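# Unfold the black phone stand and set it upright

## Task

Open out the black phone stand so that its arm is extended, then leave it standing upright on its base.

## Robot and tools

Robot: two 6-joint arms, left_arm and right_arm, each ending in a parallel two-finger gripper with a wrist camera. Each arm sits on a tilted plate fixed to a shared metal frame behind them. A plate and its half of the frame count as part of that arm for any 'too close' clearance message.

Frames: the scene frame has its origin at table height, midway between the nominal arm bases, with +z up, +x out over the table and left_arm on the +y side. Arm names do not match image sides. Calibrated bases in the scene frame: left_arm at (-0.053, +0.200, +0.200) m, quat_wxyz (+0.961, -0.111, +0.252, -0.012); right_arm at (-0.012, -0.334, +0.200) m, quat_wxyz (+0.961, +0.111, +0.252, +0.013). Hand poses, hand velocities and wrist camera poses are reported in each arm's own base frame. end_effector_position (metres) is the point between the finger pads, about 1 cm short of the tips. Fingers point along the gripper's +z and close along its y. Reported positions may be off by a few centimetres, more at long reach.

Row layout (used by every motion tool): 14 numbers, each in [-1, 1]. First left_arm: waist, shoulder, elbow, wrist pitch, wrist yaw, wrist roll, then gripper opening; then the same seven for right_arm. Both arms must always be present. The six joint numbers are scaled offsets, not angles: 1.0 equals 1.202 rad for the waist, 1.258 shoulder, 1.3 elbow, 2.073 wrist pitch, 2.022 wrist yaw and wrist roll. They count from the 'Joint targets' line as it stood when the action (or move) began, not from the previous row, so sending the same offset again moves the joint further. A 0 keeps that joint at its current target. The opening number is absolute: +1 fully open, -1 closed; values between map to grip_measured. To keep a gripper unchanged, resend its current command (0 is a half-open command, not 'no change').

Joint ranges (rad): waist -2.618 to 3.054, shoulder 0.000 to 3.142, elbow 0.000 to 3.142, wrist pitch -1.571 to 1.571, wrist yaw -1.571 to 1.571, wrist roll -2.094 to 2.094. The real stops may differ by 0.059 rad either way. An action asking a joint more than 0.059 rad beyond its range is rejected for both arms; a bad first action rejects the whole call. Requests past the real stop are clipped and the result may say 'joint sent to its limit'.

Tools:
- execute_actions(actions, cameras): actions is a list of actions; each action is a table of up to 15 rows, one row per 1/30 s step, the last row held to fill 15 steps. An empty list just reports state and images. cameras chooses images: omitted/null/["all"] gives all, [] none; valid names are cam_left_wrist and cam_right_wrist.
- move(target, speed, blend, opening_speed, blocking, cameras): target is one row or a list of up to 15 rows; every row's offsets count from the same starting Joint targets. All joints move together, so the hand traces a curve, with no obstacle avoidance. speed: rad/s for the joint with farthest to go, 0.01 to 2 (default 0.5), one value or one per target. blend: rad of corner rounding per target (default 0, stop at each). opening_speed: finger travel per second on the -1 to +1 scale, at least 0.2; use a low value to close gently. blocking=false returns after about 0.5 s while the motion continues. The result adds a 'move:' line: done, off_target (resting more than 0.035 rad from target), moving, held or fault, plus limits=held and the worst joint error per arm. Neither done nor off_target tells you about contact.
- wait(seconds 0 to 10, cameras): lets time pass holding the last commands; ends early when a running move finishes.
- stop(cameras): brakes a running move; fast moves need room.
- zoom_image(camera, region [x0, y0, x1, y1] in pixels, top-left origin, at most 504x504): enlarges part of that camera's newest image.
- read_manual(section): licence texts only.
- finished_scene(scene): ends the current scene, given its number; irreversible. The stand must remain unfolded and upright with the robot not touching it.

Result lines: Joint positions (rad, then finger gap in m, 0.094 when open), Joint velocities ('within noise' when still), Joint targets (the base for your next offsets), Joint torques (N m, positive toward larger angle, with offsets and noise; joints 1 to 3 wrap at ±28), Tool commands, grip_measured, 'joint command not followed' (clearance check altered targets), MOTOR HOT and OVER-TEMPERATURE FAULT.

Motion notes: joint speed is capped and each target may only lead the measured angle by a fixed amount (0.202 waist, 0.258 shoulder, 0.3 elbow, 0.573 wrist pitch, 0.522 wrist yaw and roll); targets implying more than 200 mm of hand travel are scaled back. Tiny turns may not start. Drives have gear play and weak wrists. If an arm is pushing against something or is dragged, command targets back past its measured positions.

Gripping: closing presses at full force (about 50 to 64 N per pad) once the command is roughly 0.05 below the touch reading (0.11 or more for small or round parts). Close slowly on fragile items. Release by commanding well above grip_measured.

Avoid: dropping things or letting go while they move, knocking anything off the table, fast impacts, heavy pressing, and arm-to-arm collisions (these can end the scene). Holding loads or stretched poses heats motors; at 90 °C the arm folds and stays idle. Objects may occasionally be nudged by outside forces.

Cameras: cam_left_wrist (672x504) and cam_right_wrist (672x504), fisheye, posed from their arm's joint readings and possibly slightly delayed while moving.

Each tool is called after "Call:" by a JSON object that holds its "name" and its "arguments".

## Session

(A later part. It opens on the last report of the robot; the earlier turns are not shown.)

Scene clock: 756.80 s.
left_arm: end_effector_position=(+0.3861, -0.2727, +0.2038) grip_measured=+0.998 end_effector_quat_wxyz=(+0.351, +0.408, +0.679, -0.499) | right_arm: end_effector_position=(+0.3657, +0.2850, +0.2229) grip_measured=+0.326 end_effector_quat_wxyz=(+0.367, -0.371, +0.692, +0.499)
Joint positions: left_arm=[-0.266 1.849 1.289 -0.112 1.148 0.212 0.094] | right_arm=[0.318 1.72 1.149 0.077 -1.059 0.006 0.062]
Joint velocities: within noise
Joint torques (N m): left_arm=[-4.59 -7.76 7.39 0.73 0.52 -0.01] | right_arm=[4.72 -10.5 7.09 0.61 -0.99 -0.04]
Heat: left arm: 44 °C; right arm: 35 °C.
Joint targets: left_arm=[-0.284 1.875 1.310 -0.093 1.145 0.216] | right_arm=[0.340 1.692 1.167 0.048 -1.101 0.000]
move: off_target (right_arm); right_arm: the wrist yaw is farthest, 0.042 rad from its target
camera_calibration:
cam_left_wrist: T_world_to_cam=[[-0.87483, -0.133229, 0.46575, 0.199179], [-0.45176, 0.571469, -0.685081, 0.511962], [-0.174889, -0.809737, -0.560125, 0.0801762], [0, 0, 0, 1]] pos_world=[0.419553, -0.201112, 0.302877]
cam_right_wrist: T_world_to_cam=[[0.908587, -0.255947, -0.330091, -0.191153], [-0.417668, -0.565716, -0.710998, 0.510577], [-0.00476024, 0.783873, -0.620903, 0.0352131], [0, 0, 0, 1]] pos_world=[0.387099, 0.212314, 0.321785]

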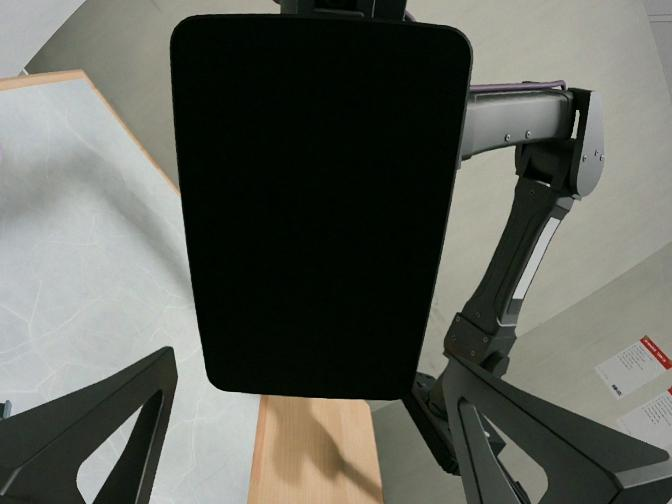

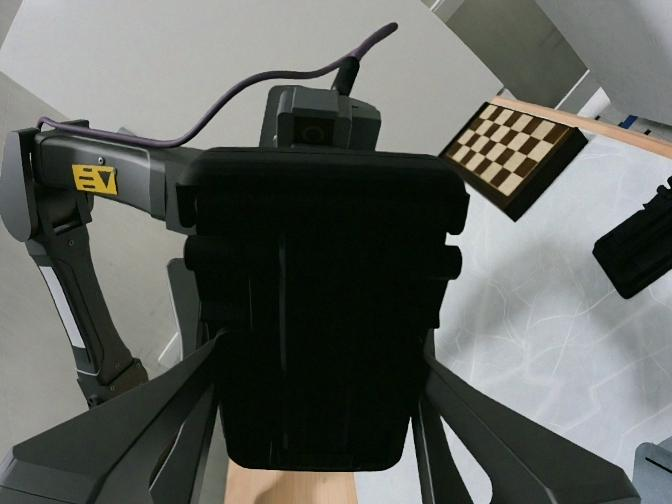

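Call:
{"name": "move", "arguments": {"target": [-0.0196,0.0081,0.002,0.0189,-0.0094,-0.0163,1,0,0,0,0,0,0,0.22], "speed": 0.1}}

Call:
{"name": "move", "arguments": {"target": [0,0,0,0,0,0,0.42,0,0,0,0,0,0,0.22], "opening_speed": 0.5}}

Scene clock: 768.57 s.
left_arm: end_effector_position=(+0.3861, -0.2819, +0.2012) grip_measured=+0.998 end_effector_quat_wxyz=(+0.349, +0.408, +0.680, -0.499) | right_arm: end_effector_position=(+0.3657, +0.2850, +0.2229) grip_measured=+0.326 end_effector_quat_wxyz=(+0.367, -0.371, +0.692, +0.499)
Joint positions: left_arm=[-0.289 1.86 1.289 -0.078 1.13 0.181 0.094] | right_arm=[0.318 1.72 1.149 0.077 -1.059 0.006 0.062]
Joint velocities: within noise
Joint torques (N m): left_arm=[-4.82 -7.76 7.65 0.81 0.51 -0.02] | right_arm=[4.71 -10.48 7.09 0.61 -1 -0.04]
Heat: left arm: 44 °C; right arm: 35 °C.
Joint targets: left_arm=[-0.307 1.885 1.313 -0.053 1.126 0.183] | right_arm=[0.340 1.692 1.167 0.048 -1.101 0.000]
move: off_target (right_arm); right_arm: the wrist yaw is farthest, 0.042 rad from its target
camera_calibration:
cam_left_wrist: T_world_to_cam=[[-0.872875, -0.133849, 0.469227, 0.197517], [-0.454393, 0.573405, -0.681714, 0.516404], [-0.177811, -0.808265, -0.56133, 0.0730199], [0, 0, 0, 1]] pos_world=[0.420042, -0.210652, 0.300347]
cam_right_wrist: T_world_to_cam=[[0.908587, -0.255947, -0.330091, -0.191153], [-0.417668, -0.565716, -0.710998, 0.510577], [-0.00476024, 0.783873, -0.620903, 0.0352131], [0, 0, 0, 1]] pos_world=[0.387099, 0.212314, 0.321785]

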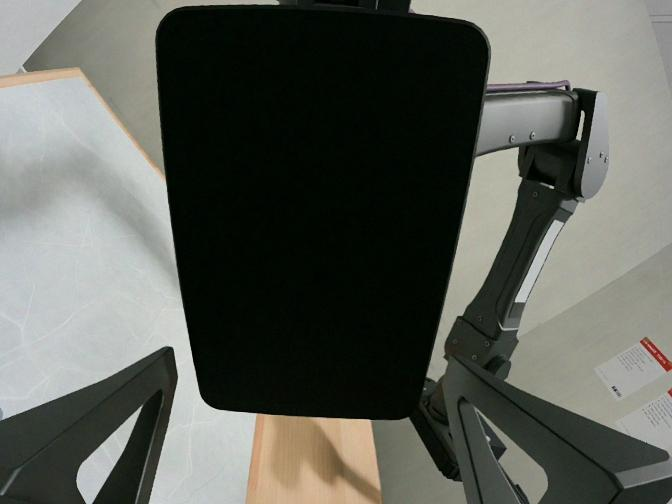

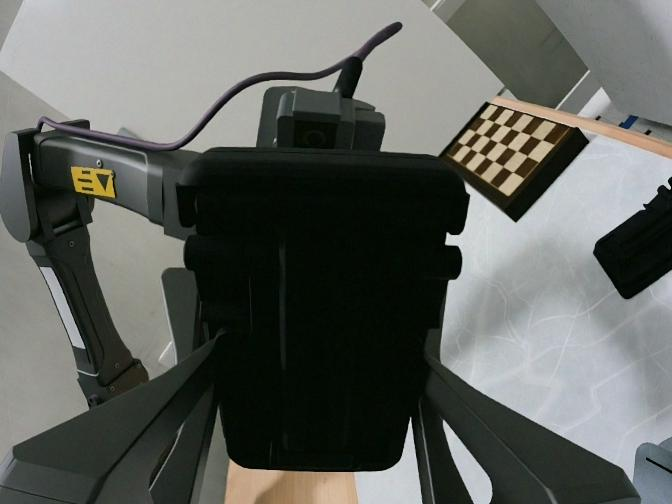

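Scene clock: 769.93 s.
left_arm: end_effector_position=(+0.3865, -0.2818, +0.2009) grip_measured=+0.503 end_effector_quat_wxyz=(+0.349, +0.407, +0.681, -0.498) | right_arm: end_effector_position=(+0.3651, +0.2851, +0.2229) grip_measured=+0.326 end_effector_quat_wxyz=(+0.366, -0.371, +0.691, +0.501)
Joint positions: left_arm=[-0.289 1.86 1.289 -0.078 1.127 0.179 0.071] | right_arm=[0.318 1.72 1.149 0.076 -1.062 0.006 0.062]
Joint velocities: within noise
Joint torques (N m): left_arm=[-4.82 -7.76 7.65 0.8 0.54 -0.02] | right_arm=[4.72 -10.5 7.09 0.61 -0.96 -0.04]
Heat: left arm: 44 °C; right arm: 35 °C.
Joint targets: left_arm=[-0.307 1.885 1.313 -0.053 1.126 0.183] | right_arm=[0.340 1.692 1.167 0.048 -1.101 0.000]
move: off_target (right_arm); right_arm: the wrist yaw is farthest, 0.039 rad from its target
camera_calibration:
cam_left_wrist: T_world_to_cam=[[-0.872044, -0.137112, 0.469829, 0.196699], [-0.456669, 0.573248, -0.680324, 0.516894], [-0.176048, -0.807828, -0.562513, 0.0727012], [0, 0, 0, 1]] pos_world=[0.420378, -0.210609, 0.300136]
cam_right_wrist: T_world_to_cam=[[0.908641, -0.253194, -0.332059, -0.190955], [-0.417499, -0.566201, -0.710712, 0.510401], [-0.00806415, 0.784417, -0.620182, 0.0360419], [0, 0, 0, 1]] pos_world=[0.386892, 0.212369, 0.321692]

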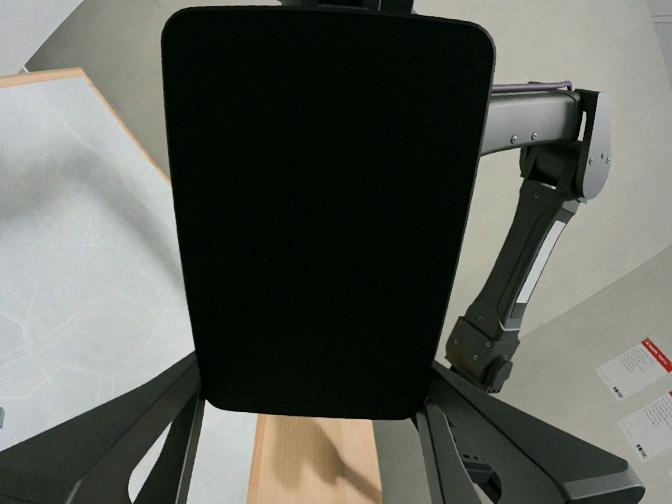

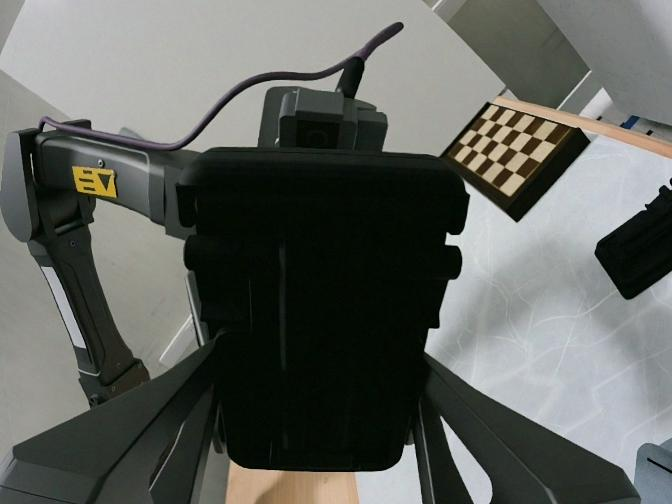

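Call:
{"name": "move", "arguments": {"target": [0,0,0,0,0,0,0.35,0,0,0,0,0,0,0.22], "opening_speed": 0.5, "cameras": []}}

Call:
{"name": "move", "arguments": {"target": [0,0,0,0,0,0,0.35,0,0,0,0,0,0,0.6], "opening_speed": 0.5}}

Scene clock: 774.27 s.
left_arm: end_effector_position=(+0.3865, -0.2818, +0.2009) grip_measured=+0.502 end_effector_quat_wxyz=(+0.349, +0.407, +0.681, -0.498) | right_arm: end_effector_position=(+0.3651, +0.2851, +0.2229) grip_measured=+0.326 end_effector_quat_wxyz=(+0.366, -0.371, +0.691, +0.501)
Joint positions: left_arm=[-0.289 1.86 1.289 -0.078 1.127 0.179 0.071] | right_arm=[0.318 1.72 1.149 0.076 -1.062 0.006 0.062]
Joint velocities: within noise
Joint torques (N m): left_arm=[-4.81 -7.76 7.65 0.8 0.54 -0.02] | right_arm=[4.72 -10.5 7.09 0.61 -0.96 -0.04]
Heat: left arm: 44 °C; right arm: 35 °C.
Joint targets: left_arm=[-0.307 1.885 1.313 -0.053 1.126 0.183] | right_arm=[0.340 1.692 1.167 0.048 -1.101 0.000]
move: off_target (right_arm); right_arm: the wrist yaw is farthest, 0.039 rad from its target
No camera images: "cameras" was empty.

Scene clock: 775.23 s.
left_arm: end_effector_position=(+0.3881, -0.2814, +0.1999) grip_measured=+0.502 end_effector_quat_wxyz=(+0.350, +0.404, +0.685, -0.495) | right_arm: end_effector_position=(+0.3634, +0.2855, +0.2237) grip_measured=+0.598 end_effector_quat_wxyz=(+0.364, -0.373, +0.689, +0.504)
Joint positions: left_arm=[-0.289 1.86 1.289 -0.078 1.116 0.176 0.071] | right_arm=[0.318 1.72 1.149 0.076 -1.073 0.006 0.075]
Joint velocities: within noise
Joint torques (N m): left_arm=[-4.82 -7.76 7.65 0.8 0.65 0.01] | right_arm=[4.71 -10.5 7.09 0.61 -0.84 -0.04]
Heat: left arm: 44 °C; right arm: 35 °C.
Joint targets: left_arm=[-0.307 1.885 1.313 -0.053 1.126 0.183] | right_arm=[0.340 1.692 1.167 0.048 -1.101 0.000]
move: done
camera_calibration:
cam_left_wrist: T_world_to_cam=[[-0.870192, -0.148081, 0.469934, 0.194772], [-0.46278, 0.573009, -0.676384, 0.518179], [-0.169117, -0.80606, -0.567157, 0.0714525], [0, 0, 0, 1]] pos_world=[0.421375, -0.210484, 0.299483]
cam_right_wrist: T_world_to_cam=[[0.910453, -0.242986, -0.334715, -0.192029], [-0.413285, -0.566671, -0.712797, 0.509567], [-0.016474, 0.7873, -0.61635, 0.037573], [0, 0, 0, 1]] pos_world=[0.386049, 0.212516, 0.322101]

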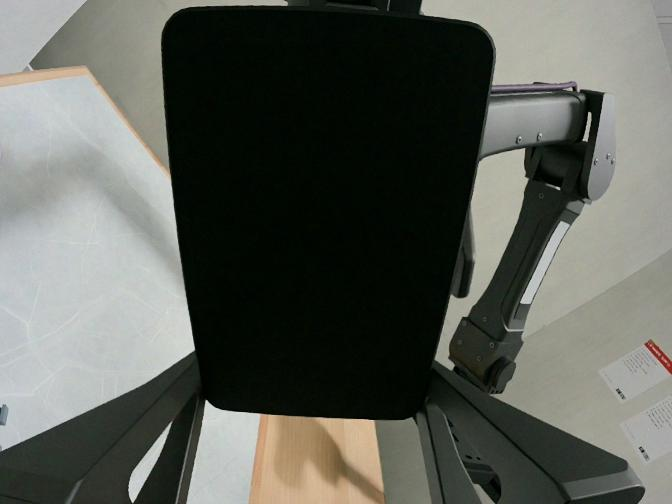

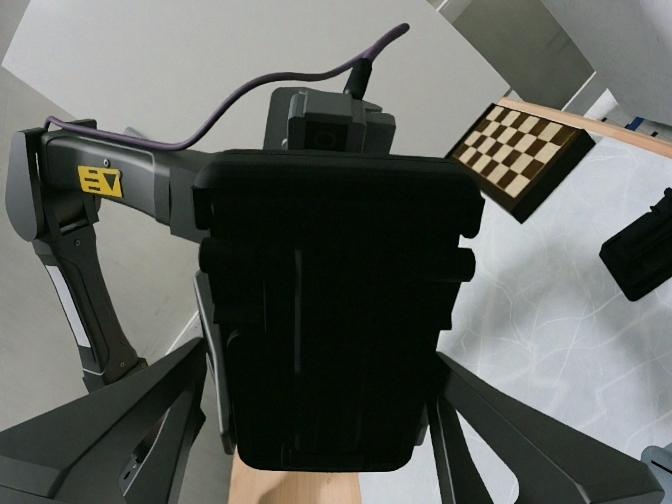

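Call:
{"name": "move", "arguments": {"target": [[0,0,0,0,0,0,0.35,0,0,0,0,0,0,1],[0,0,0,0,0,0,0.35,-0.0971,-0.0459,0.0058,-0.0963,-0.0502,-0.0732,1],[0,0,0,0,0,0,0.35,-0.2279,-0.0448,0.0952,-0.319,-0.1059,-0.2582,1]], "speed": 0.4, "blend": 0.05}}

Call:
{"name": "zoom_image", "arguments": {"camera": "cam_right_wrist", "region": [200, 120, 480, 400]}}

Scene clock: 792.40 s.
left_arm: end_effector_position=(+0.3881, -0.2814, +0.1999) grip_measured=+0.502 end_effector_quat_wxyz=(+0.350, +0.404, +0.685, -0.495) | right_arm: end_effector_position=(+0.3477, +0.1960, +0.2425) grip_measured=+0.998 end_effector_quat_wxyz=(+0.350, -0.383, +0.686, +0.510)
Joint positions: left_arm=[-0.289 1.86 1.289 -0.078 1.116 0.176 0.071] | right_arm=[0.068 1.663 1.27 -0.591 -1.285 -0.507 0.094]
Joint velocities: within noise
Joint torques (N m): left_arm=[-4.82 -7.76 7.65 0.8 0.65 0.02] | right_arm=[1.74 -10.63 7.23 0.07 -0.98 -0.12]
Heat: left arm: 43 °C; right arm: 36 °C.
Joint targets: left_arm=[-0.307 1.885 1.313 -0.053 1.126 0.183] | right_arm=[0.066 1.635 1.291 -0.613 -1.315 -0.522]
move: done; blend cut to 0 rad at target 1
camera_calibration:
cam_left_wrist: T_world_to_cam=[[-0.870192, -0.148081, 0.469934, 0.194772], [-0.46278, 0.573009, -0.676384, 0.518179], [-0.169117, -0.80606, -0.567157, 0.0714525], [0, 0, 0, 1]] pos_world=[0.421375, -0.210484, 0.299483]
cam_right_wrist: T_world_to_cam=[[0.914329, -0.215902, -0.342621, -0.197942], [-0.402082, -0.584885, -0.704443, 0.463415], [-0.0483031, 0.781854, -0.621587, 0.132754], [0, 0, 0, 1]] pos_world=[0.373727, 0.124514, 0.341148]

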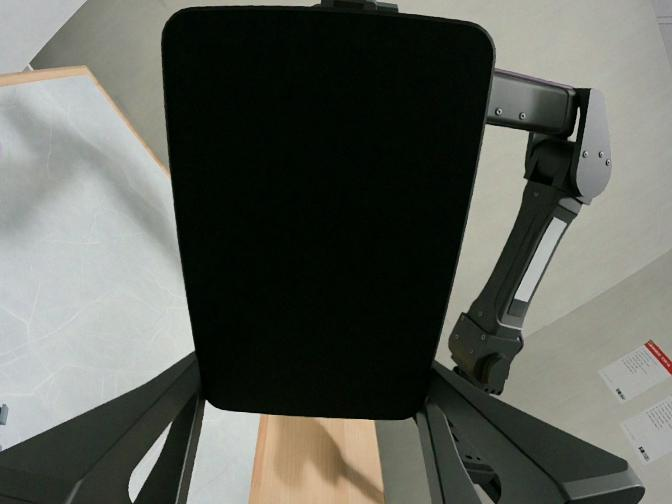

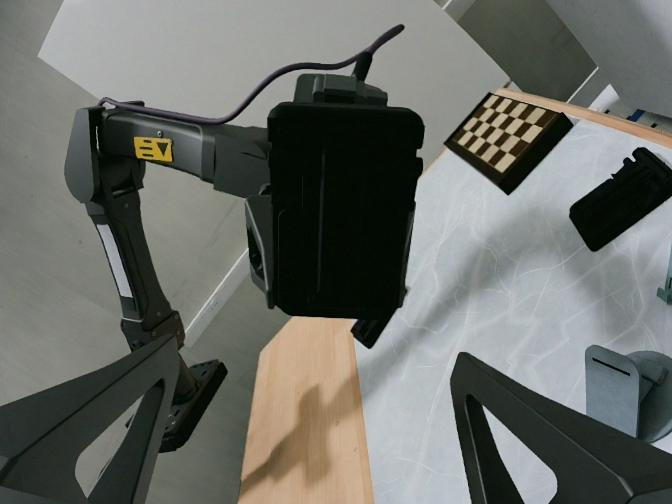

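Scaled by 1.800 from the camera's 672x504 image, which has a finer 960x720 frame.

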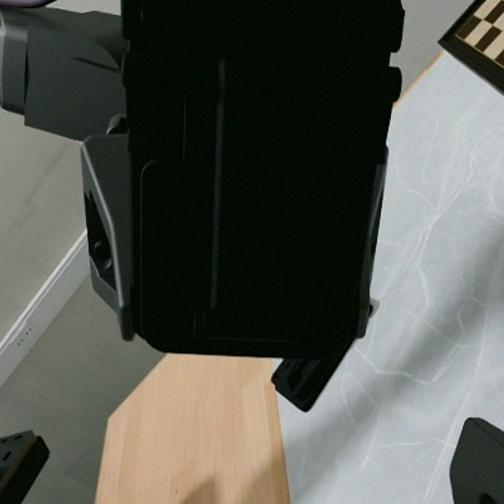

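Call:
{"name": "zoom_image", "arguments": {"camera": "cam_right_wrist", "region": [260, 95, 430, 215]}}

Call:
{"name": "zoom_image", "arguments": {"camera": "cam_right_wrist", "region": [260, 205, 430, 325]}}

Scaled by 2.965 from the camera's 672x504 image, which has a finer 960x720 frame.

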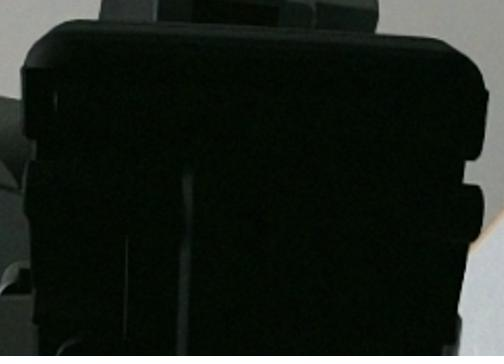

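Scaled by 2.965 from the camera's 672x504 image, which has a finer 960x720 frame.

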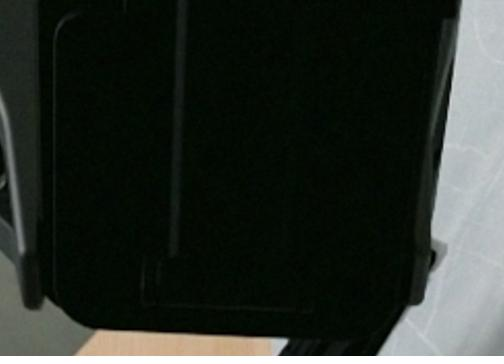

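Call:
{"name": "move", "arguments": {"target": [0,0,0,0,0,0.445,0.35,0,0,0,0,0,0,1], "speed": 0.5}}

Call:
{"name": "zoom_image", "arguments": {"camera": "cam_right_wrist", "region": [150, 80, 400, 330]}}

Scene clock: 840.20 s.
left_arm: end_effector_position=(+0.3881, -0.2814, +0.1999) grip_measured=+0.502 end_effector_quat_wxyz=(+0.529, +0.661, +0.443, -0.295) | right_arm: end_effector_position=(+0.3476, +0.1960, +0.2424) grip_measured=+0.998 end_effector_quat_wxyz=(+0.350, -0.383, +0.686, +0.510)
Joint positions: left_arm=[-0.289 1.86 1.289 -0.078 1.116 1.071 0.071] | right_arm=[0.068 1.663 1.27 -0.593 -1.285 -0.507 0.094]
Joint velocities: within noise
Joint torques (N m): left_arm=[-4.82 -7.76 7.65 0.8 0.66 0.08] | right_arm=[1.74 -10.63 7.23 0.08 -0.98 -0.13]
Heat: left arm: 43 °C; right arm: 37 °C.
Joint targets: left_arm=[-0.307 1.885 1.313 -0.053 1.126 1.083] | right_arm=[0.066 1.635 1.291 -0.613 -1.315 -0.522]
move: done
camera_calibration:
cam_left_wrist: T_world_to_cam=[[-0.929074, 0.076978, -0.361795, 0.447191], [0.323599, 0.642947, -0.694192, 0.236253], [0.179177, -0.762032, -0.622256, -0.0403058], [0, 0, 0, 1]] pos_world=[0.346244, -0.217037, 0.300716]
cam_right_wrist: T_world_to_cam=[[0.913803, -0.215938, -0.343998, -0.197315], [-0.40316, -0.584958, -0.703766, 0.4635], [-0.0492544, 0.781789, -0.621594, 0.133036], [0, 0, 0, 1]] pos_world=[0.373724, 0.124514, 0.341014]

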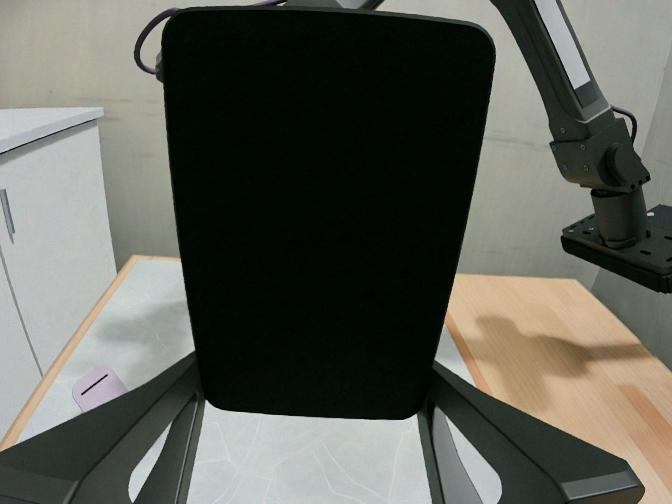

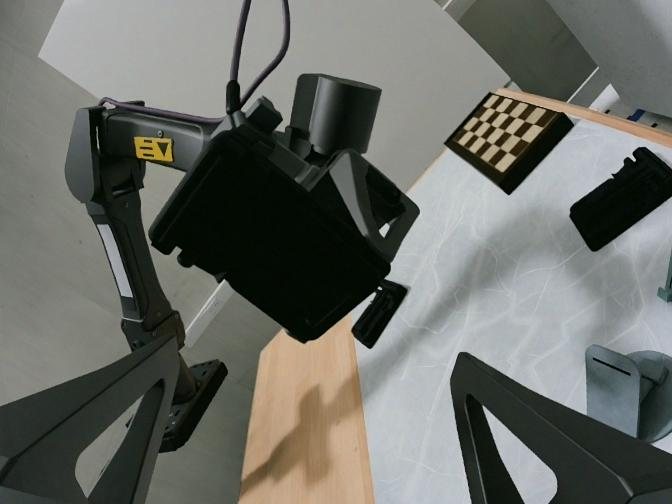

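Scaled by 2.016 from the camera's 672x504 image, which has a finer 960x720 frame.

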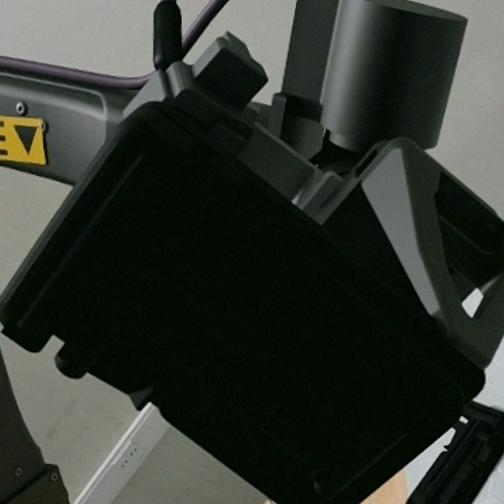

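Call:
{"name": "move", "arguments": {"target": [0,0,0,0,0,0,0.35,0.0675,-0.0895,-0.1336,0.1304,0.0264,-0.3234,1], "speed": 0.5, "cameras": ["cam_right_wrist"]}}

Call:
{"name": "zoom_image", "arguments": {"camera": "cam_right_wrist", "region": [180, 80, 460, 360]}}

Scene clock: 876.70 s.
left_arm: end_effector_position=(+0.3881, -0.2814, +0.1999) grip_measured=+0.502 end_effector_quat_wxyz=(+0.530, +0.661, +0.442, -0.294) | right_arm: end_effector_position=(+0.3255, +0.2147, +0.2491) grip_measured=+0.998 end_effector_quat_wxyz=(-0.538, +0.630, -0.458, -0.322)
Joint positions: left_arm=[-0.289 1.86 1.289 -0.078 1.116 1.072 0.071] | right_arm=[0.129 1.551 1.129 -0.363 -1.265 -1.165 0.094]
Joint velocities: within noise
Joint torques (N m): left_arm=[-4.82 -7.77 7.65 0.8 0.65 0.07] | right_arm=[3.34 -9.91 4.59 0.68 -0.57 -0.07]
Heat: left arm: 42 °C; right arm: 37 °C.
Joint targets: left_arm=[-0.307 1.885 1.313 -0.053 1.126 1.083] | right_arm=[0.147 1.523 1.117 -0.343 -1.262 -1.176]
move: done
camera_calibration:
cam_right_wrist: T_world_to_cam=[[0.883032, -0.0244117, 0.468678, -0.404343], [0.349602, -0.632032, -0.691602, 0.23229], [0.313103, 0.774557, -0.54957, -0.0128317], [0, 0, 0, 1]] pos_world=[0.279856, 0.146883, 0.343107]
Images, in order (width x height): cam_right_wrist 672x504.

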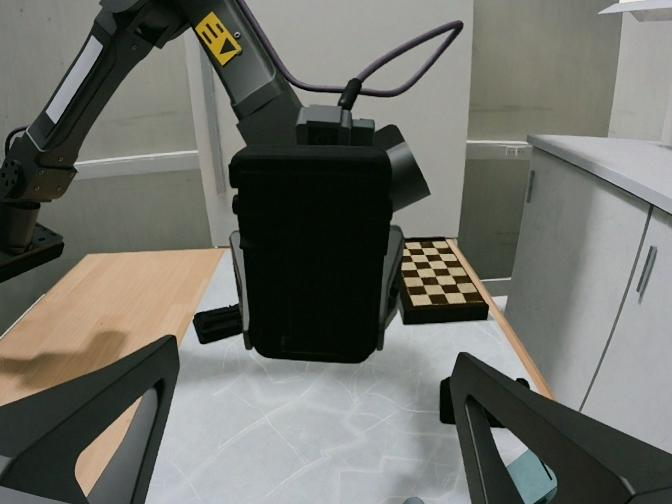

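Scaled by 1.800 from the camera's 672x504 image, which has a finer 960x720 frame.

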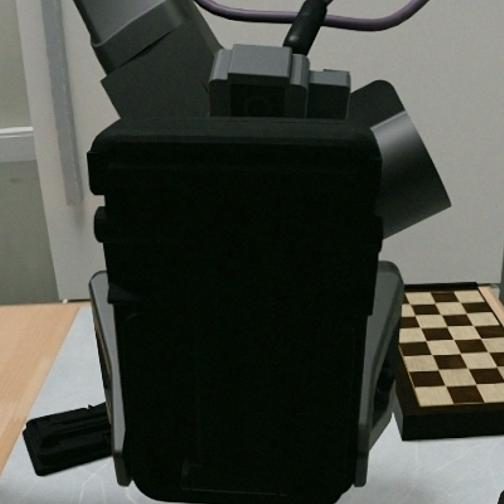

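Call:
{"name": "move", "arguments": {"target": [[0,0,0,0,0,0,0.35,0.0854,0.0153,-0.0367,0.1165,0.0406,0.0915,1],[0,0,0,0,0,0,0.35,0.1651,0.052,-0.0426,0.1926,0.0815,0.1484,1]], "speed": 0.2, "blend": 0.03, "cameras": ["cam_right_wrist"]}}

Scene clock: 909.37 s.
left_arm: end_effector_position=(+0.3881, -0.2814, +0.1999) grip_measured=+0.502 end_effector_quat_wxyz=(+0.530, +0.661, +0.442, -0.294) | right_arm: end_effector_position=(+0.3270, +0.2792, +0.2531) grip_measured=+0.998 end_effector_quat_wxyz=(-0.556, +0.639, -0.437, -0.302)
Joint positions: left_arm=[-0.289 1.86 1.289 -0.078 1.116 1.072 0.071] | right_arm=[0.326 1.568 1.076 0.035 -1.101 -0.887 0.094]
Joint velocities: within noise
Joint torques (N m): left_arm=[-4.82 -7.76 7.66 0.8 0.65 0.07] | right_arm=[4.07 -6.13 4.63 1.1 -0.45 0.07]
Heat: left arm: 42 °C; right arm: 37 °C.
Joint targets: left_arm=[-0.307 1.885 1.313 -0.053 1.126 1.083] | right_arm=[0.345 1.588 1.062 0.057 -1.097 -0.876]
move: done
camera_calibration:
cam_right_wrist: T_world_to_cam=[[0.848085, -0.0251263, 0.529265, -0.409664], [0.399227, -0.626456, -0.669455, 0.251915], [0.348382, 0.779051, -0.521257, -0.0809665], [0, 0, 0, 1]] pos_world=[0.275066, 0.210598, 0.343262]
Images, in order (width x height): cam_right_wrist 672x504.

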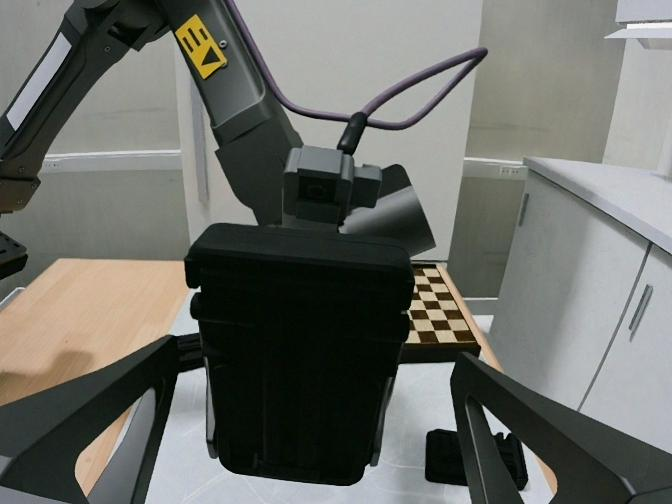

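Call:
{"name": "move", "arguments": {"target": [0,0,0,0,0,0,0.35,0.0023,0.0297,-0.0305,0.0373,0.0008,0,1], "speed": 0.15, "cameras": ["cam_right_wrist"]}}

Call:
{"name": "zoom_image", "arguments": {"camera": "cam_right_wrist", "region": [160, 200, 460, 500]}}

Scene clock: 925.07 s.
left_arm: end_effector_position=(+0.3881, -0.2814, +0.1999) grip_measured=+0.502 end_effector_quat_wxyz=(+0.530, +0.661, +0.442, -0.294) | right_arm: end_effector_position=(+0.3306, +0.2802, +0.2326) grip_measured=+0.998 end_effector_quat_wxyz=(-0.554, +0.639, -0.439, -0.302)
Joint positions: left_arm=[-0.289 1.86 1.289 -0.078 1.116 1.072 0.071] | right_arm=[0.326 1.605 1.032 0.111 -1.099 -0.887 0.094]
Joint velocities: within noise
Joint torques (N m): left_arm=[-4.81 -7.76 7.66 0.8 0.66 0.07] | right_arm=[4.38 -6.16 4.67 1.12 -0.47 0.06]
Heat: left arm: 42 °C; right arm: 35 °C.
Joint targets: left_arm=[-0.307 1.885 1.313 -0.053 1.126 1.083] | right_arm=[0.348 1.625 1.022 0.134 -1.095 -0.876]
move: done
camera_calibration:
cam_right_wrist: T_world_to_cam=[[0.850235, -0.0251771, 0.5258, -0.40169], [0.395591, -0.62842, -0.669773, 0.239255], [0.347286, 0.777467, -0.524345, -0.0922131], [0, 0, 0, 1]] pos_world=[0.278909, 0.211932, 0.323104]
Images, in order (width x height): cam_right_wrist 672x504.

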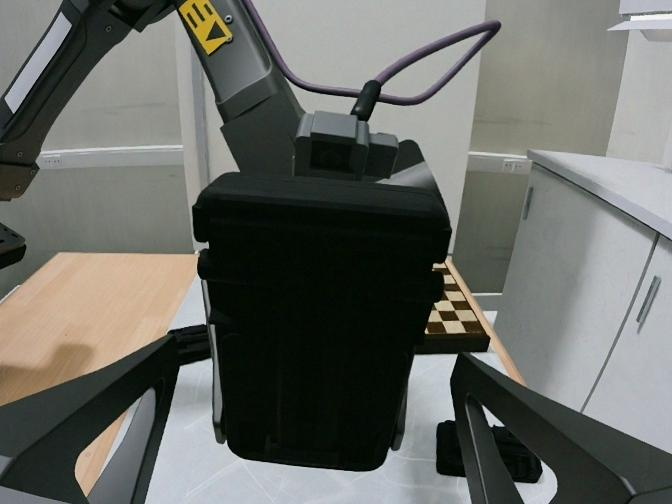

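Scaled by 1.680 from the camera's 672x504 image, which has a finer 960x720 frame.

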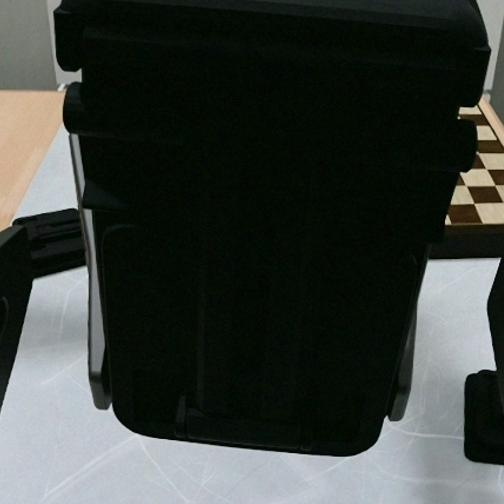

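Call:
{"name": "move", "arguments": {"target": [0,0,0,0,0,0,0.35,0.0123,0.0362,0.0009,0.0277,0.0065,0.0495,1], "speed": 0.12, "cameras": ["cam_right_wrist"]}}

Scene clock: 945.87 s.
left_arm: end_effector_position=(+0.3881, -0.2814, +0.1999) grip_measured=+0.502 end_effector_quat_wxyz=(+0.530, +0.661, +0.442, -0.294) | right_arm: end_effector_position=(+0.3366, +0.2878, +0.2221) grip_measured=+0.998 end_effector_quat_wxyz=(-0.541, +0.620, -0.466, -0.326)
Joint positions: left_arm=[-0.289 1.86 1.289 -0.078 1.116 1.072 0.071] | right_arm=[0.341 1.65 1.032 0.168 -1.085 -0.787 0.094]
Joint velocities: within noise
Joint torques (N m): left_arm=[-4.82 -7.76 7.66 0.8 0.65 0.07] | right_arm=[4.52 -6.22 4.6 1.13 -0.46 0.05]
Heat: left arm: 42 °C; right arm: 36 °C.
Joint targets: left_arm=[-0.307 1.885 1.313 -0.053 1.126 1.083] | right_arm=[0.363 1.671 1.023 0.191 -1.082 -0.776]
move: done
camera_calibration:
cam_right_wrist: T_world_to_cam=[[0.890537, -0.0442582, 0.452754, -0.392985], [0.327264, -0.628971, -0.705191, 0.265604], [0.315979, 0.776168, -0.545638, -0.0900015], [0, 0, 0, 1]] pos_world=[0.291483, 0.219521, 0.316119]
Images, in order (width x height): cam_right_wrist 672x504.

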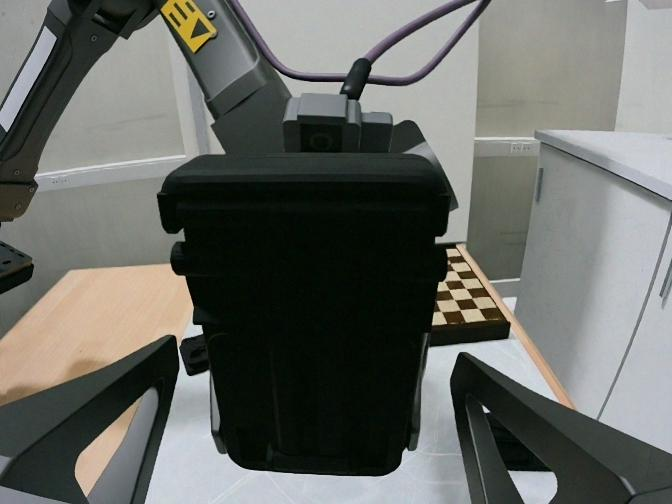

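Call:
{"name": "move", "arguments": {"target": [[0,0,0,0,0,0,0.35,0,0,0,0,0,-0.0247,1],[0,0,0,0,0,0,0.35,0,0,0,0,0,-0.0247,0.24]], "speed": 0.2, "opening_speed": 0.5}}

Scene clock: 953.10 s.
left_arm: end_effector_position=(+0.3884, -0.2814, +0.1999) grip_measured=+0.502 end_effector_quat_wxyz=(+0.530, +0.661, +0.442, -0.293) | right_arm: end_effector_position=(+0.3380, +0.2877, +0.2225) grip_measured=+0.339 end_effector_quat_wxyz=(-0.550, +0.630, -0.452, -0.310)
Joint positions: left_arm=[-0.289 1.86 1.289 -0.077 1.114 1.072 0.071] | right_arm=[0.341 1.65 1.032 0.174 -1.079 -0.833 0.063]
Joint velocities: within noise
Joint torques (N m): left_arm=[-4.82 -7.76 7.66 0.79 0.67 0.07] | right_arm=[4.49 -6.23 4.62 1.08 -0.54 0.03]
Heat: left arm: 42 °C; right arm: 36 °C.
Joint targets: left_arm=[-0.307 1.885 1.313 -0.053 1.126 1.083] | right_arm=[0.363 1.671 1.023 0.191 -1.082 -0.826]
move: done
camera_calibration:
cam_left_wrist: T_world_to_cam=[[-0.927971, 0.0764296, -0.364729, 0.447535], [0.3253, 0.643609, -0.692782, 0.235393], [0.181794, -0.761528, -0.622114, -0.0412361], [0, 0, 0, 1]] pos_world=[0.346223, -0.217109, 0.300652]
cam_right_wrist: T_world_to_cam=[[0.86621, -0.0384461, 0.498198, -0.397975], [0.365422, -0.63128, -0.68407, 0.248492], [0.340803, 0.774601, -0.532772, -0.100959], [0, 0, 0, 1]] pos_world=[0.288332, 0.21977, 0.314468]

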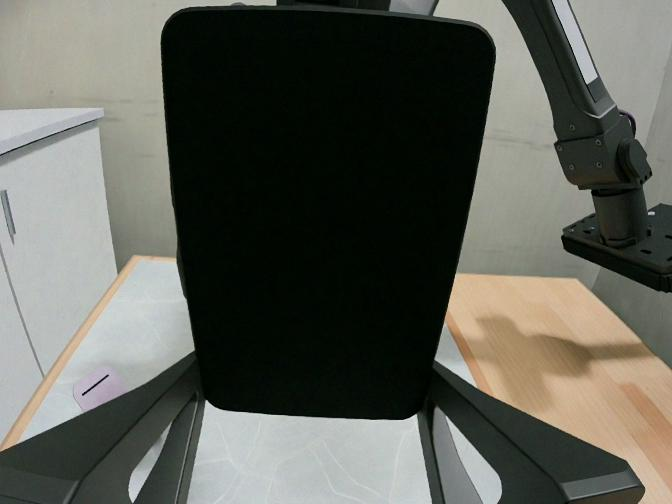

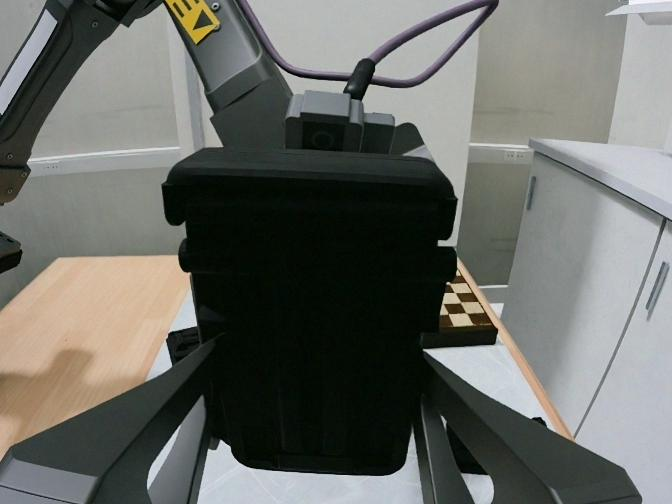

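Call:
{"name": "move", "arguments": {"target": [[0,0,0,0,0,0,0.3,0,0,0,0,0,0,0.15],[0,0,0,0,0,0,0.3,0.0265,-0.0928,0.0855,-0.2133,0.124,-0.0848,0.15]], "speed": 0.15, "opening_speed": 0.5}}

Scene clock: 979.20 s.
left_arm: end_effector_position=(+0.3867, -0.2855, +0.1966) grip_measured=+0.502 end_effector_quat_wxyz=(+0.528, +0.666, +0.438, -0.292) | right_arm: end_effector_position=(+0.3359, +0.2841, +0.2211) grip_measured=+0.332 end_effector_quat_wxyz=(-0.505, +0.660, -0.502, -0.237)
Joint positions: left_arm=[-0.3 1.866 1.289 -0.077 1.108 1.085 0.071] | right_arm=[0.384 1.577 1.126 -0.176 -0.874 -0.99 0.063]
Joint velocities: within noise
Joint torques (N m): left_arm=[-3.92 -8.28 7.64 0.79 0.74 0] | right_arm=[3.56 -9.26 6.71 0.13 -0.06 -0.07]
Heat: left arm: 42 °C; right arm: 37 °C.
Joint targets: left_arm=[-0.307 1.885 1.313 -0.053 1.126 1.083] | right_arm=[0.395 1.554 1.134 -0.251 -0.831 -0.998]
move: off_target (right_arm); right_arm: the wrist pitch is farthest, 0.076 rad from its target
camera_calibration:
cam_left_wrist: T_world_to_cam=[[-0.924653, 0.0872204, -0.370689, 0.44806], [0.336016, 0.644921, -0.686419, 0.231285], [0.179195, -0.759256, -0.625635, -0.0437015], [0, 0, 0, 1]] pos_world=[0.344416, -0.221421, 0.297508]
cam_right_wrist: T_world_to_cam=[[0.856568, -0.0198965, 0.51565, -0.401455], [0.311273, -0.777074, -0.547052, 0.275335], [0.411583, 0.629095, -0.659423, -0.0526701], [0, 0, 0, 1]] pos_world=[0.279847, 0.239103, 0.322901]

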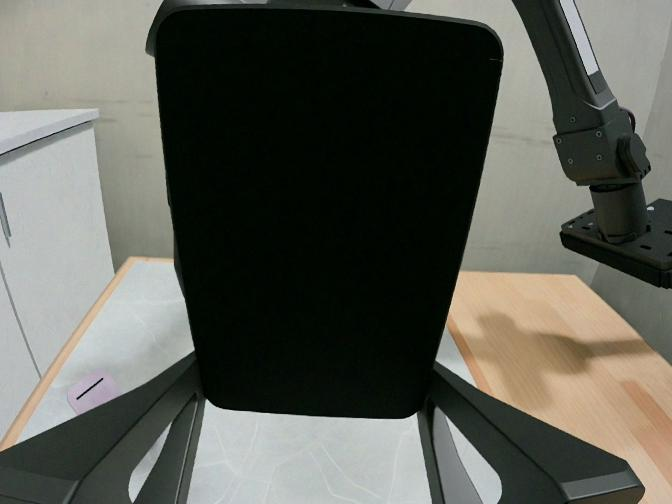

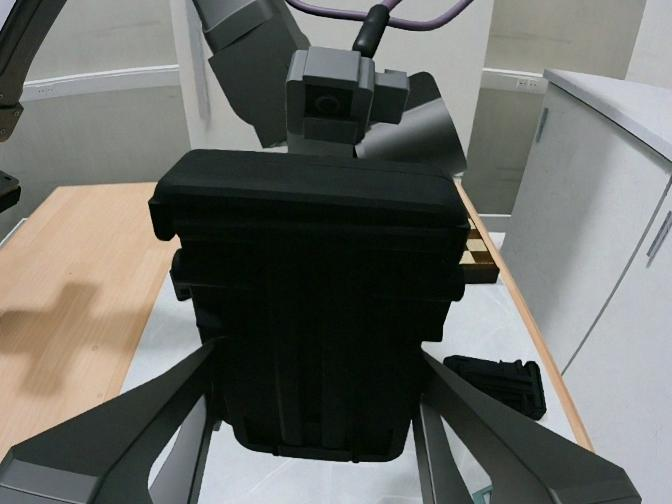

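Call:
{"name": "zoom_image", "arguments": {"camera": "cam_right_wrist", "region": [140, 130, 490, 330]}}

Call:
{"name": "zoom_image", "arguments": {"camera": "cam_right_wrist", "region": [190, 310, 450, 480]}}

Scaled by 1.440 from the camera's 672x504 image, which has a finer 960x720 frame.

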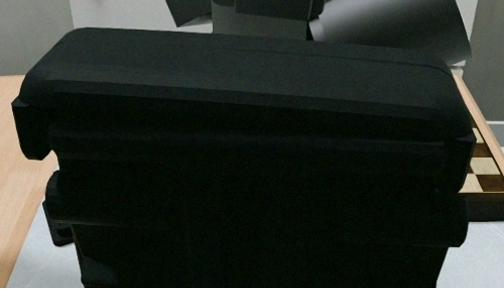

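Scaled by 1.938 from the camera's 672x504 image, which has a finer 960x720 frame.

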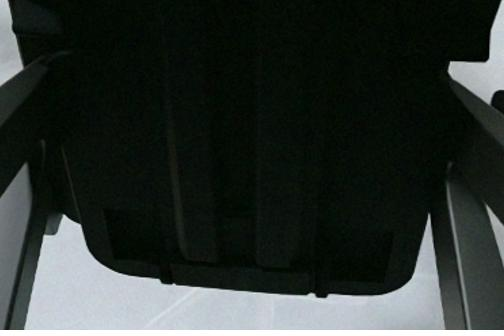

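Call:
{"name": "zoom_image", "arguments": {"camera": "cam_left_wrist", "region": [130, 0, 330, 130]}}

Call:
{"name": "zoom_image", "arguments": {"camera": "cam_left_wrist", "region": [180, 330, 450, 504]}}

Scaled by 2.520 from the camera's 672x504 image, which has a finer 960x720 frame.

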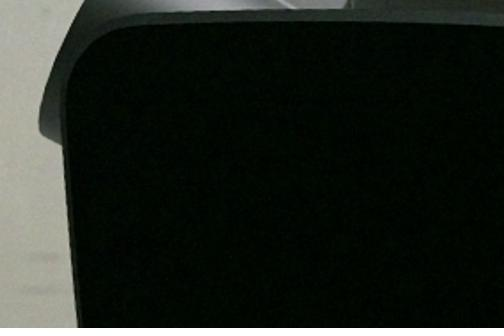

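Scaled by 1.867 from the camera's 672x504 image, which has a finer 960x720 frame.

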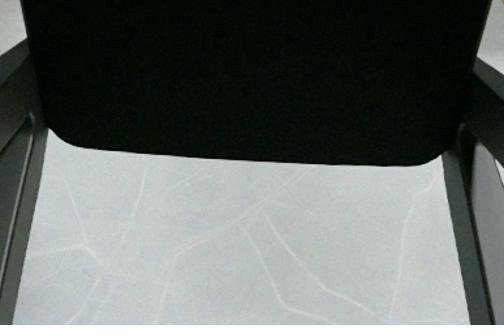

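Call:
{"name": "move", "arguments": {"target": [0,0,0,0,0,0,0.3,0.062,-0.0425,0.105,-0.1443,0.1439,-0.0198,0.15], "speed": 0.15}}

Call:
{"name": "zoom_image", "arguments": {"camera": "cam_right_wrist", "region": [140, 130, 490, 480]}}

Scene clock: 1021.87 s.
left_arm: end_effector_position=(+0.3832, -0.2897, +0.1969) grip_measured=+0.502 end_effector_quat_wxyz=(+0.527, +0.668, +0.434, -0.296) | right_arm: end_effector_position=(+0.3309, +0.2804, +0.2237) grip_measured=+0.327 end_effector_quat_wxyz=(-0.441, +0.685, -0.560, -0.151)
Joint positions: left_arm=[-0.311 1.866 1.289 -0.077 1.111 1.085 0.071] | right_arm=[0.468 1.535 1.254 -0.47 -0.595 -1.037 0.062]
Joint velocities: within noise
Joint torques (N m): left_arm=[-2.95 -8.27 7.65 0.79 0.71 0.01] | right_arm=[2.89 -9.81 7.77 0.03 0.11 -0.06]
Heat: left arm: 44 °C; right arm: 39 °C.
Joint targets: left_arm=[-0.307 1.885 1.313 -0.053 1.126 1.083] | right_arm=[0.469 1.501 1.271 -0.550 -0.540 -1.038]
move: off_target (right_arm); right_arm: the wrist pitch is farthest, 0.080 rad from its target
camera_calibration:
cam_left_wrist: T_world_to_cam=[[-0.923635, 0.0987353, -0.370336, 0.448152], [0.344089, 0.639218, -0.687752, 0.230934], [0.16882, -0.762661, -0.624378, -0.0433665], [0, 0, 0, 1]] pos_world=[0.341789, -0.224939, 0.297715]
cam_right_wrist: T_world_to_cam=[[0.854195, 0.00270613, 0.519945, -0.405143], [0.220232, -0.907738, -0.357086, 0.29965], [0.471007, 0.41953, -0.775981, 0.0186508], [0, 0, 0, 1]] pos_world=[0.271294, 0.265275, 0.332125]

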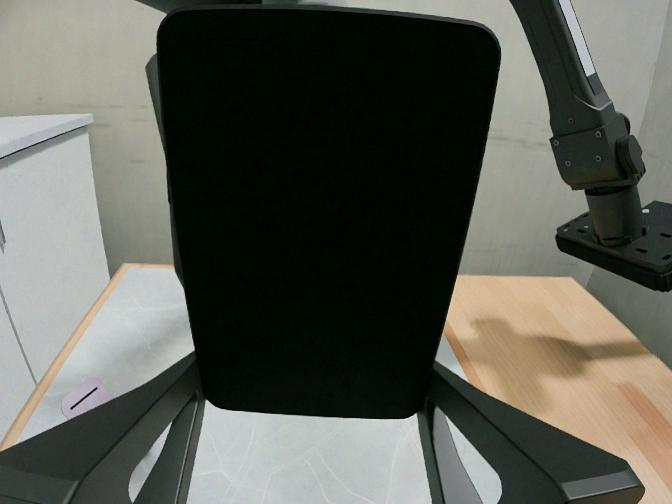

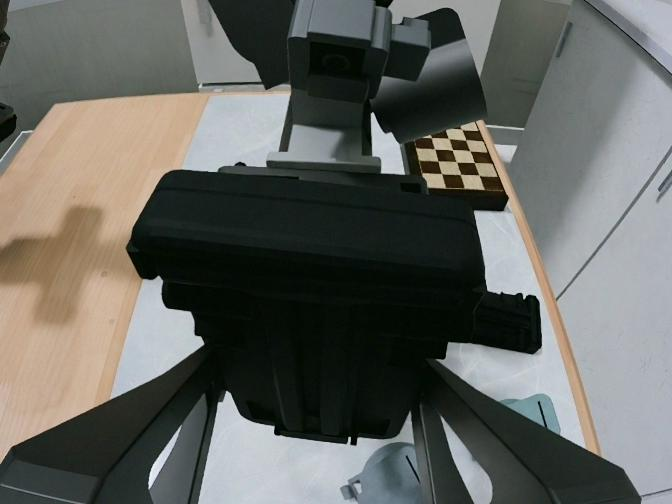

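Scaled by 1.440 from the camera's 672x504 image, which has a finer 960x720 frame.

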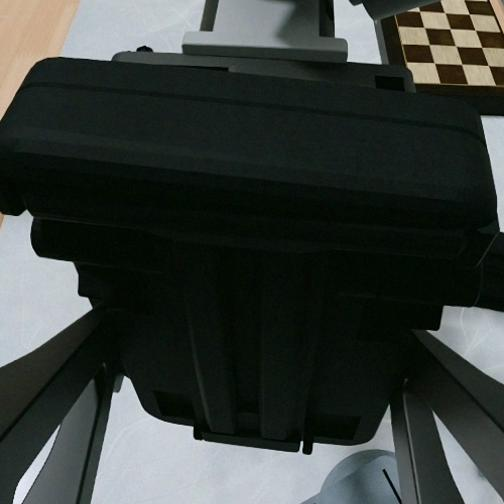

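Call:
{"name": "move", "arguments": {"target": [0,0,0,0,0,0,0.3,-0.053,-0.0365,0.0014,-0.037,-0.0223,-0.0269,0.15], "speed": 0.15}}

Call:
{"name": "zoom_image", "arguments": {"camera": "cam_right_wrist", "region": [140, 130, 490, 480]}}

Scene clock: 1071.83 s.
left_arm: end_effector_position=(+0.3775, -0.2993, +0.1981) grip_measured=+0.502 end_effector_quat_wxyz=(+0.525, +0.671, +0.428, -0.302) | right_arm: end_effector_position=(+0.3240, +0.2699, +0.2290) grip_measured=+0.326 end_effector_quat_wxyz=(-0.439, +0.690, -0.554, -0.155)
Joint positions: left_arm=[-0.335 1.866 1.289 -0.064 1.108 1.069 0.071] | right_arm=[0.442 1.505 1.254 -0.524 -0.625 -1.076 0.062]
Joint velocities: within noise
Joint torques (N m): left_arm=[-0.96 -8.21 7.68 0.7 0.73 0.11] | right_arm=[-0.16 -11 7.91 -0.2 -0.08 -0.14]
Heat: left arm: 44 °C; right arm: 37 °C.
Joint targets: left_arm=[-0.307 1.885 1.313 -0.053 1.126 1.083] | right_arm=[0.406 1.455 1.273 -0.627 -0.585 -1.092]
move: off_target (right_arm); right_arm: the wrist pitch is farthest, 0.103 rad from its target
camera_calibration:
cam_left_wrist: T_world_to_cam=[[-0.922655, 0.114247, -0.368314, 0.448112], [0.353764, 0.630917, -0.690503, 0.234241], [0.153487, -0.767392, -0.622535, -0.0449705], [0, 0, 0, 1]] pos_world=[0.337489, -0.233492, 0.298794]
cam_right_wrist: T_world_to_cam=[[0.854848, 0.0192371, 0.518522, -0.406346], [0.235796, -0.90457, -0.355181, 0.287253], [0.462206, 0.425891, -0.777806, 0.0319081], [0, 0, 0, 1]] pos_world=[0.264883, 0.254068, 0.337544]

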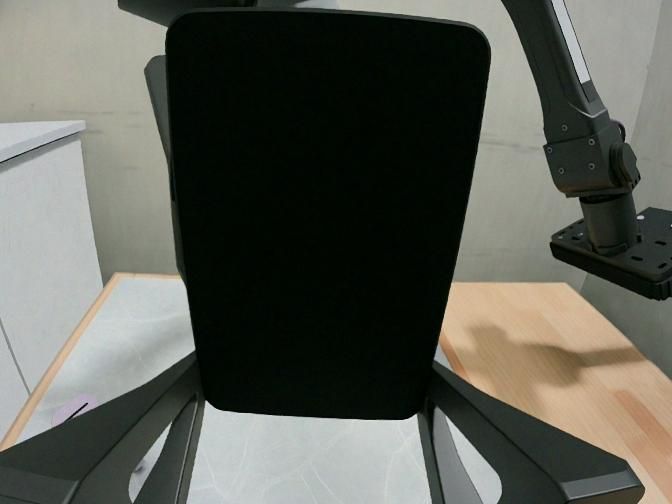

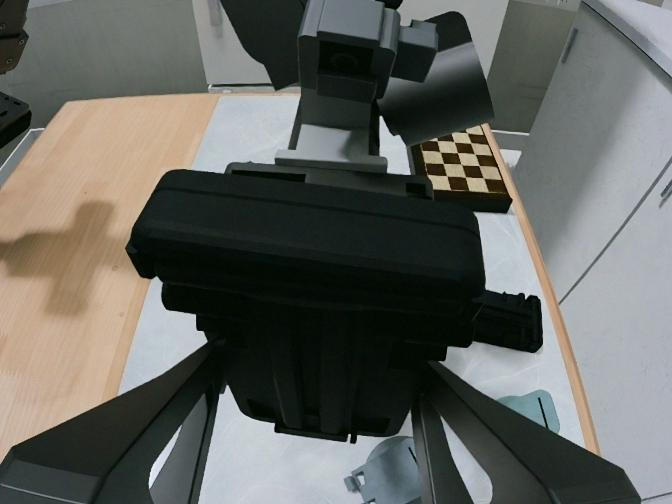

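Scaled by 1.440 from the camera's 672x504 image, which has a finer 960x720 frame.

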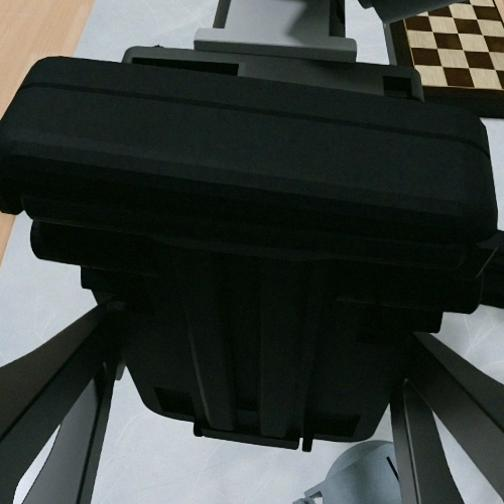

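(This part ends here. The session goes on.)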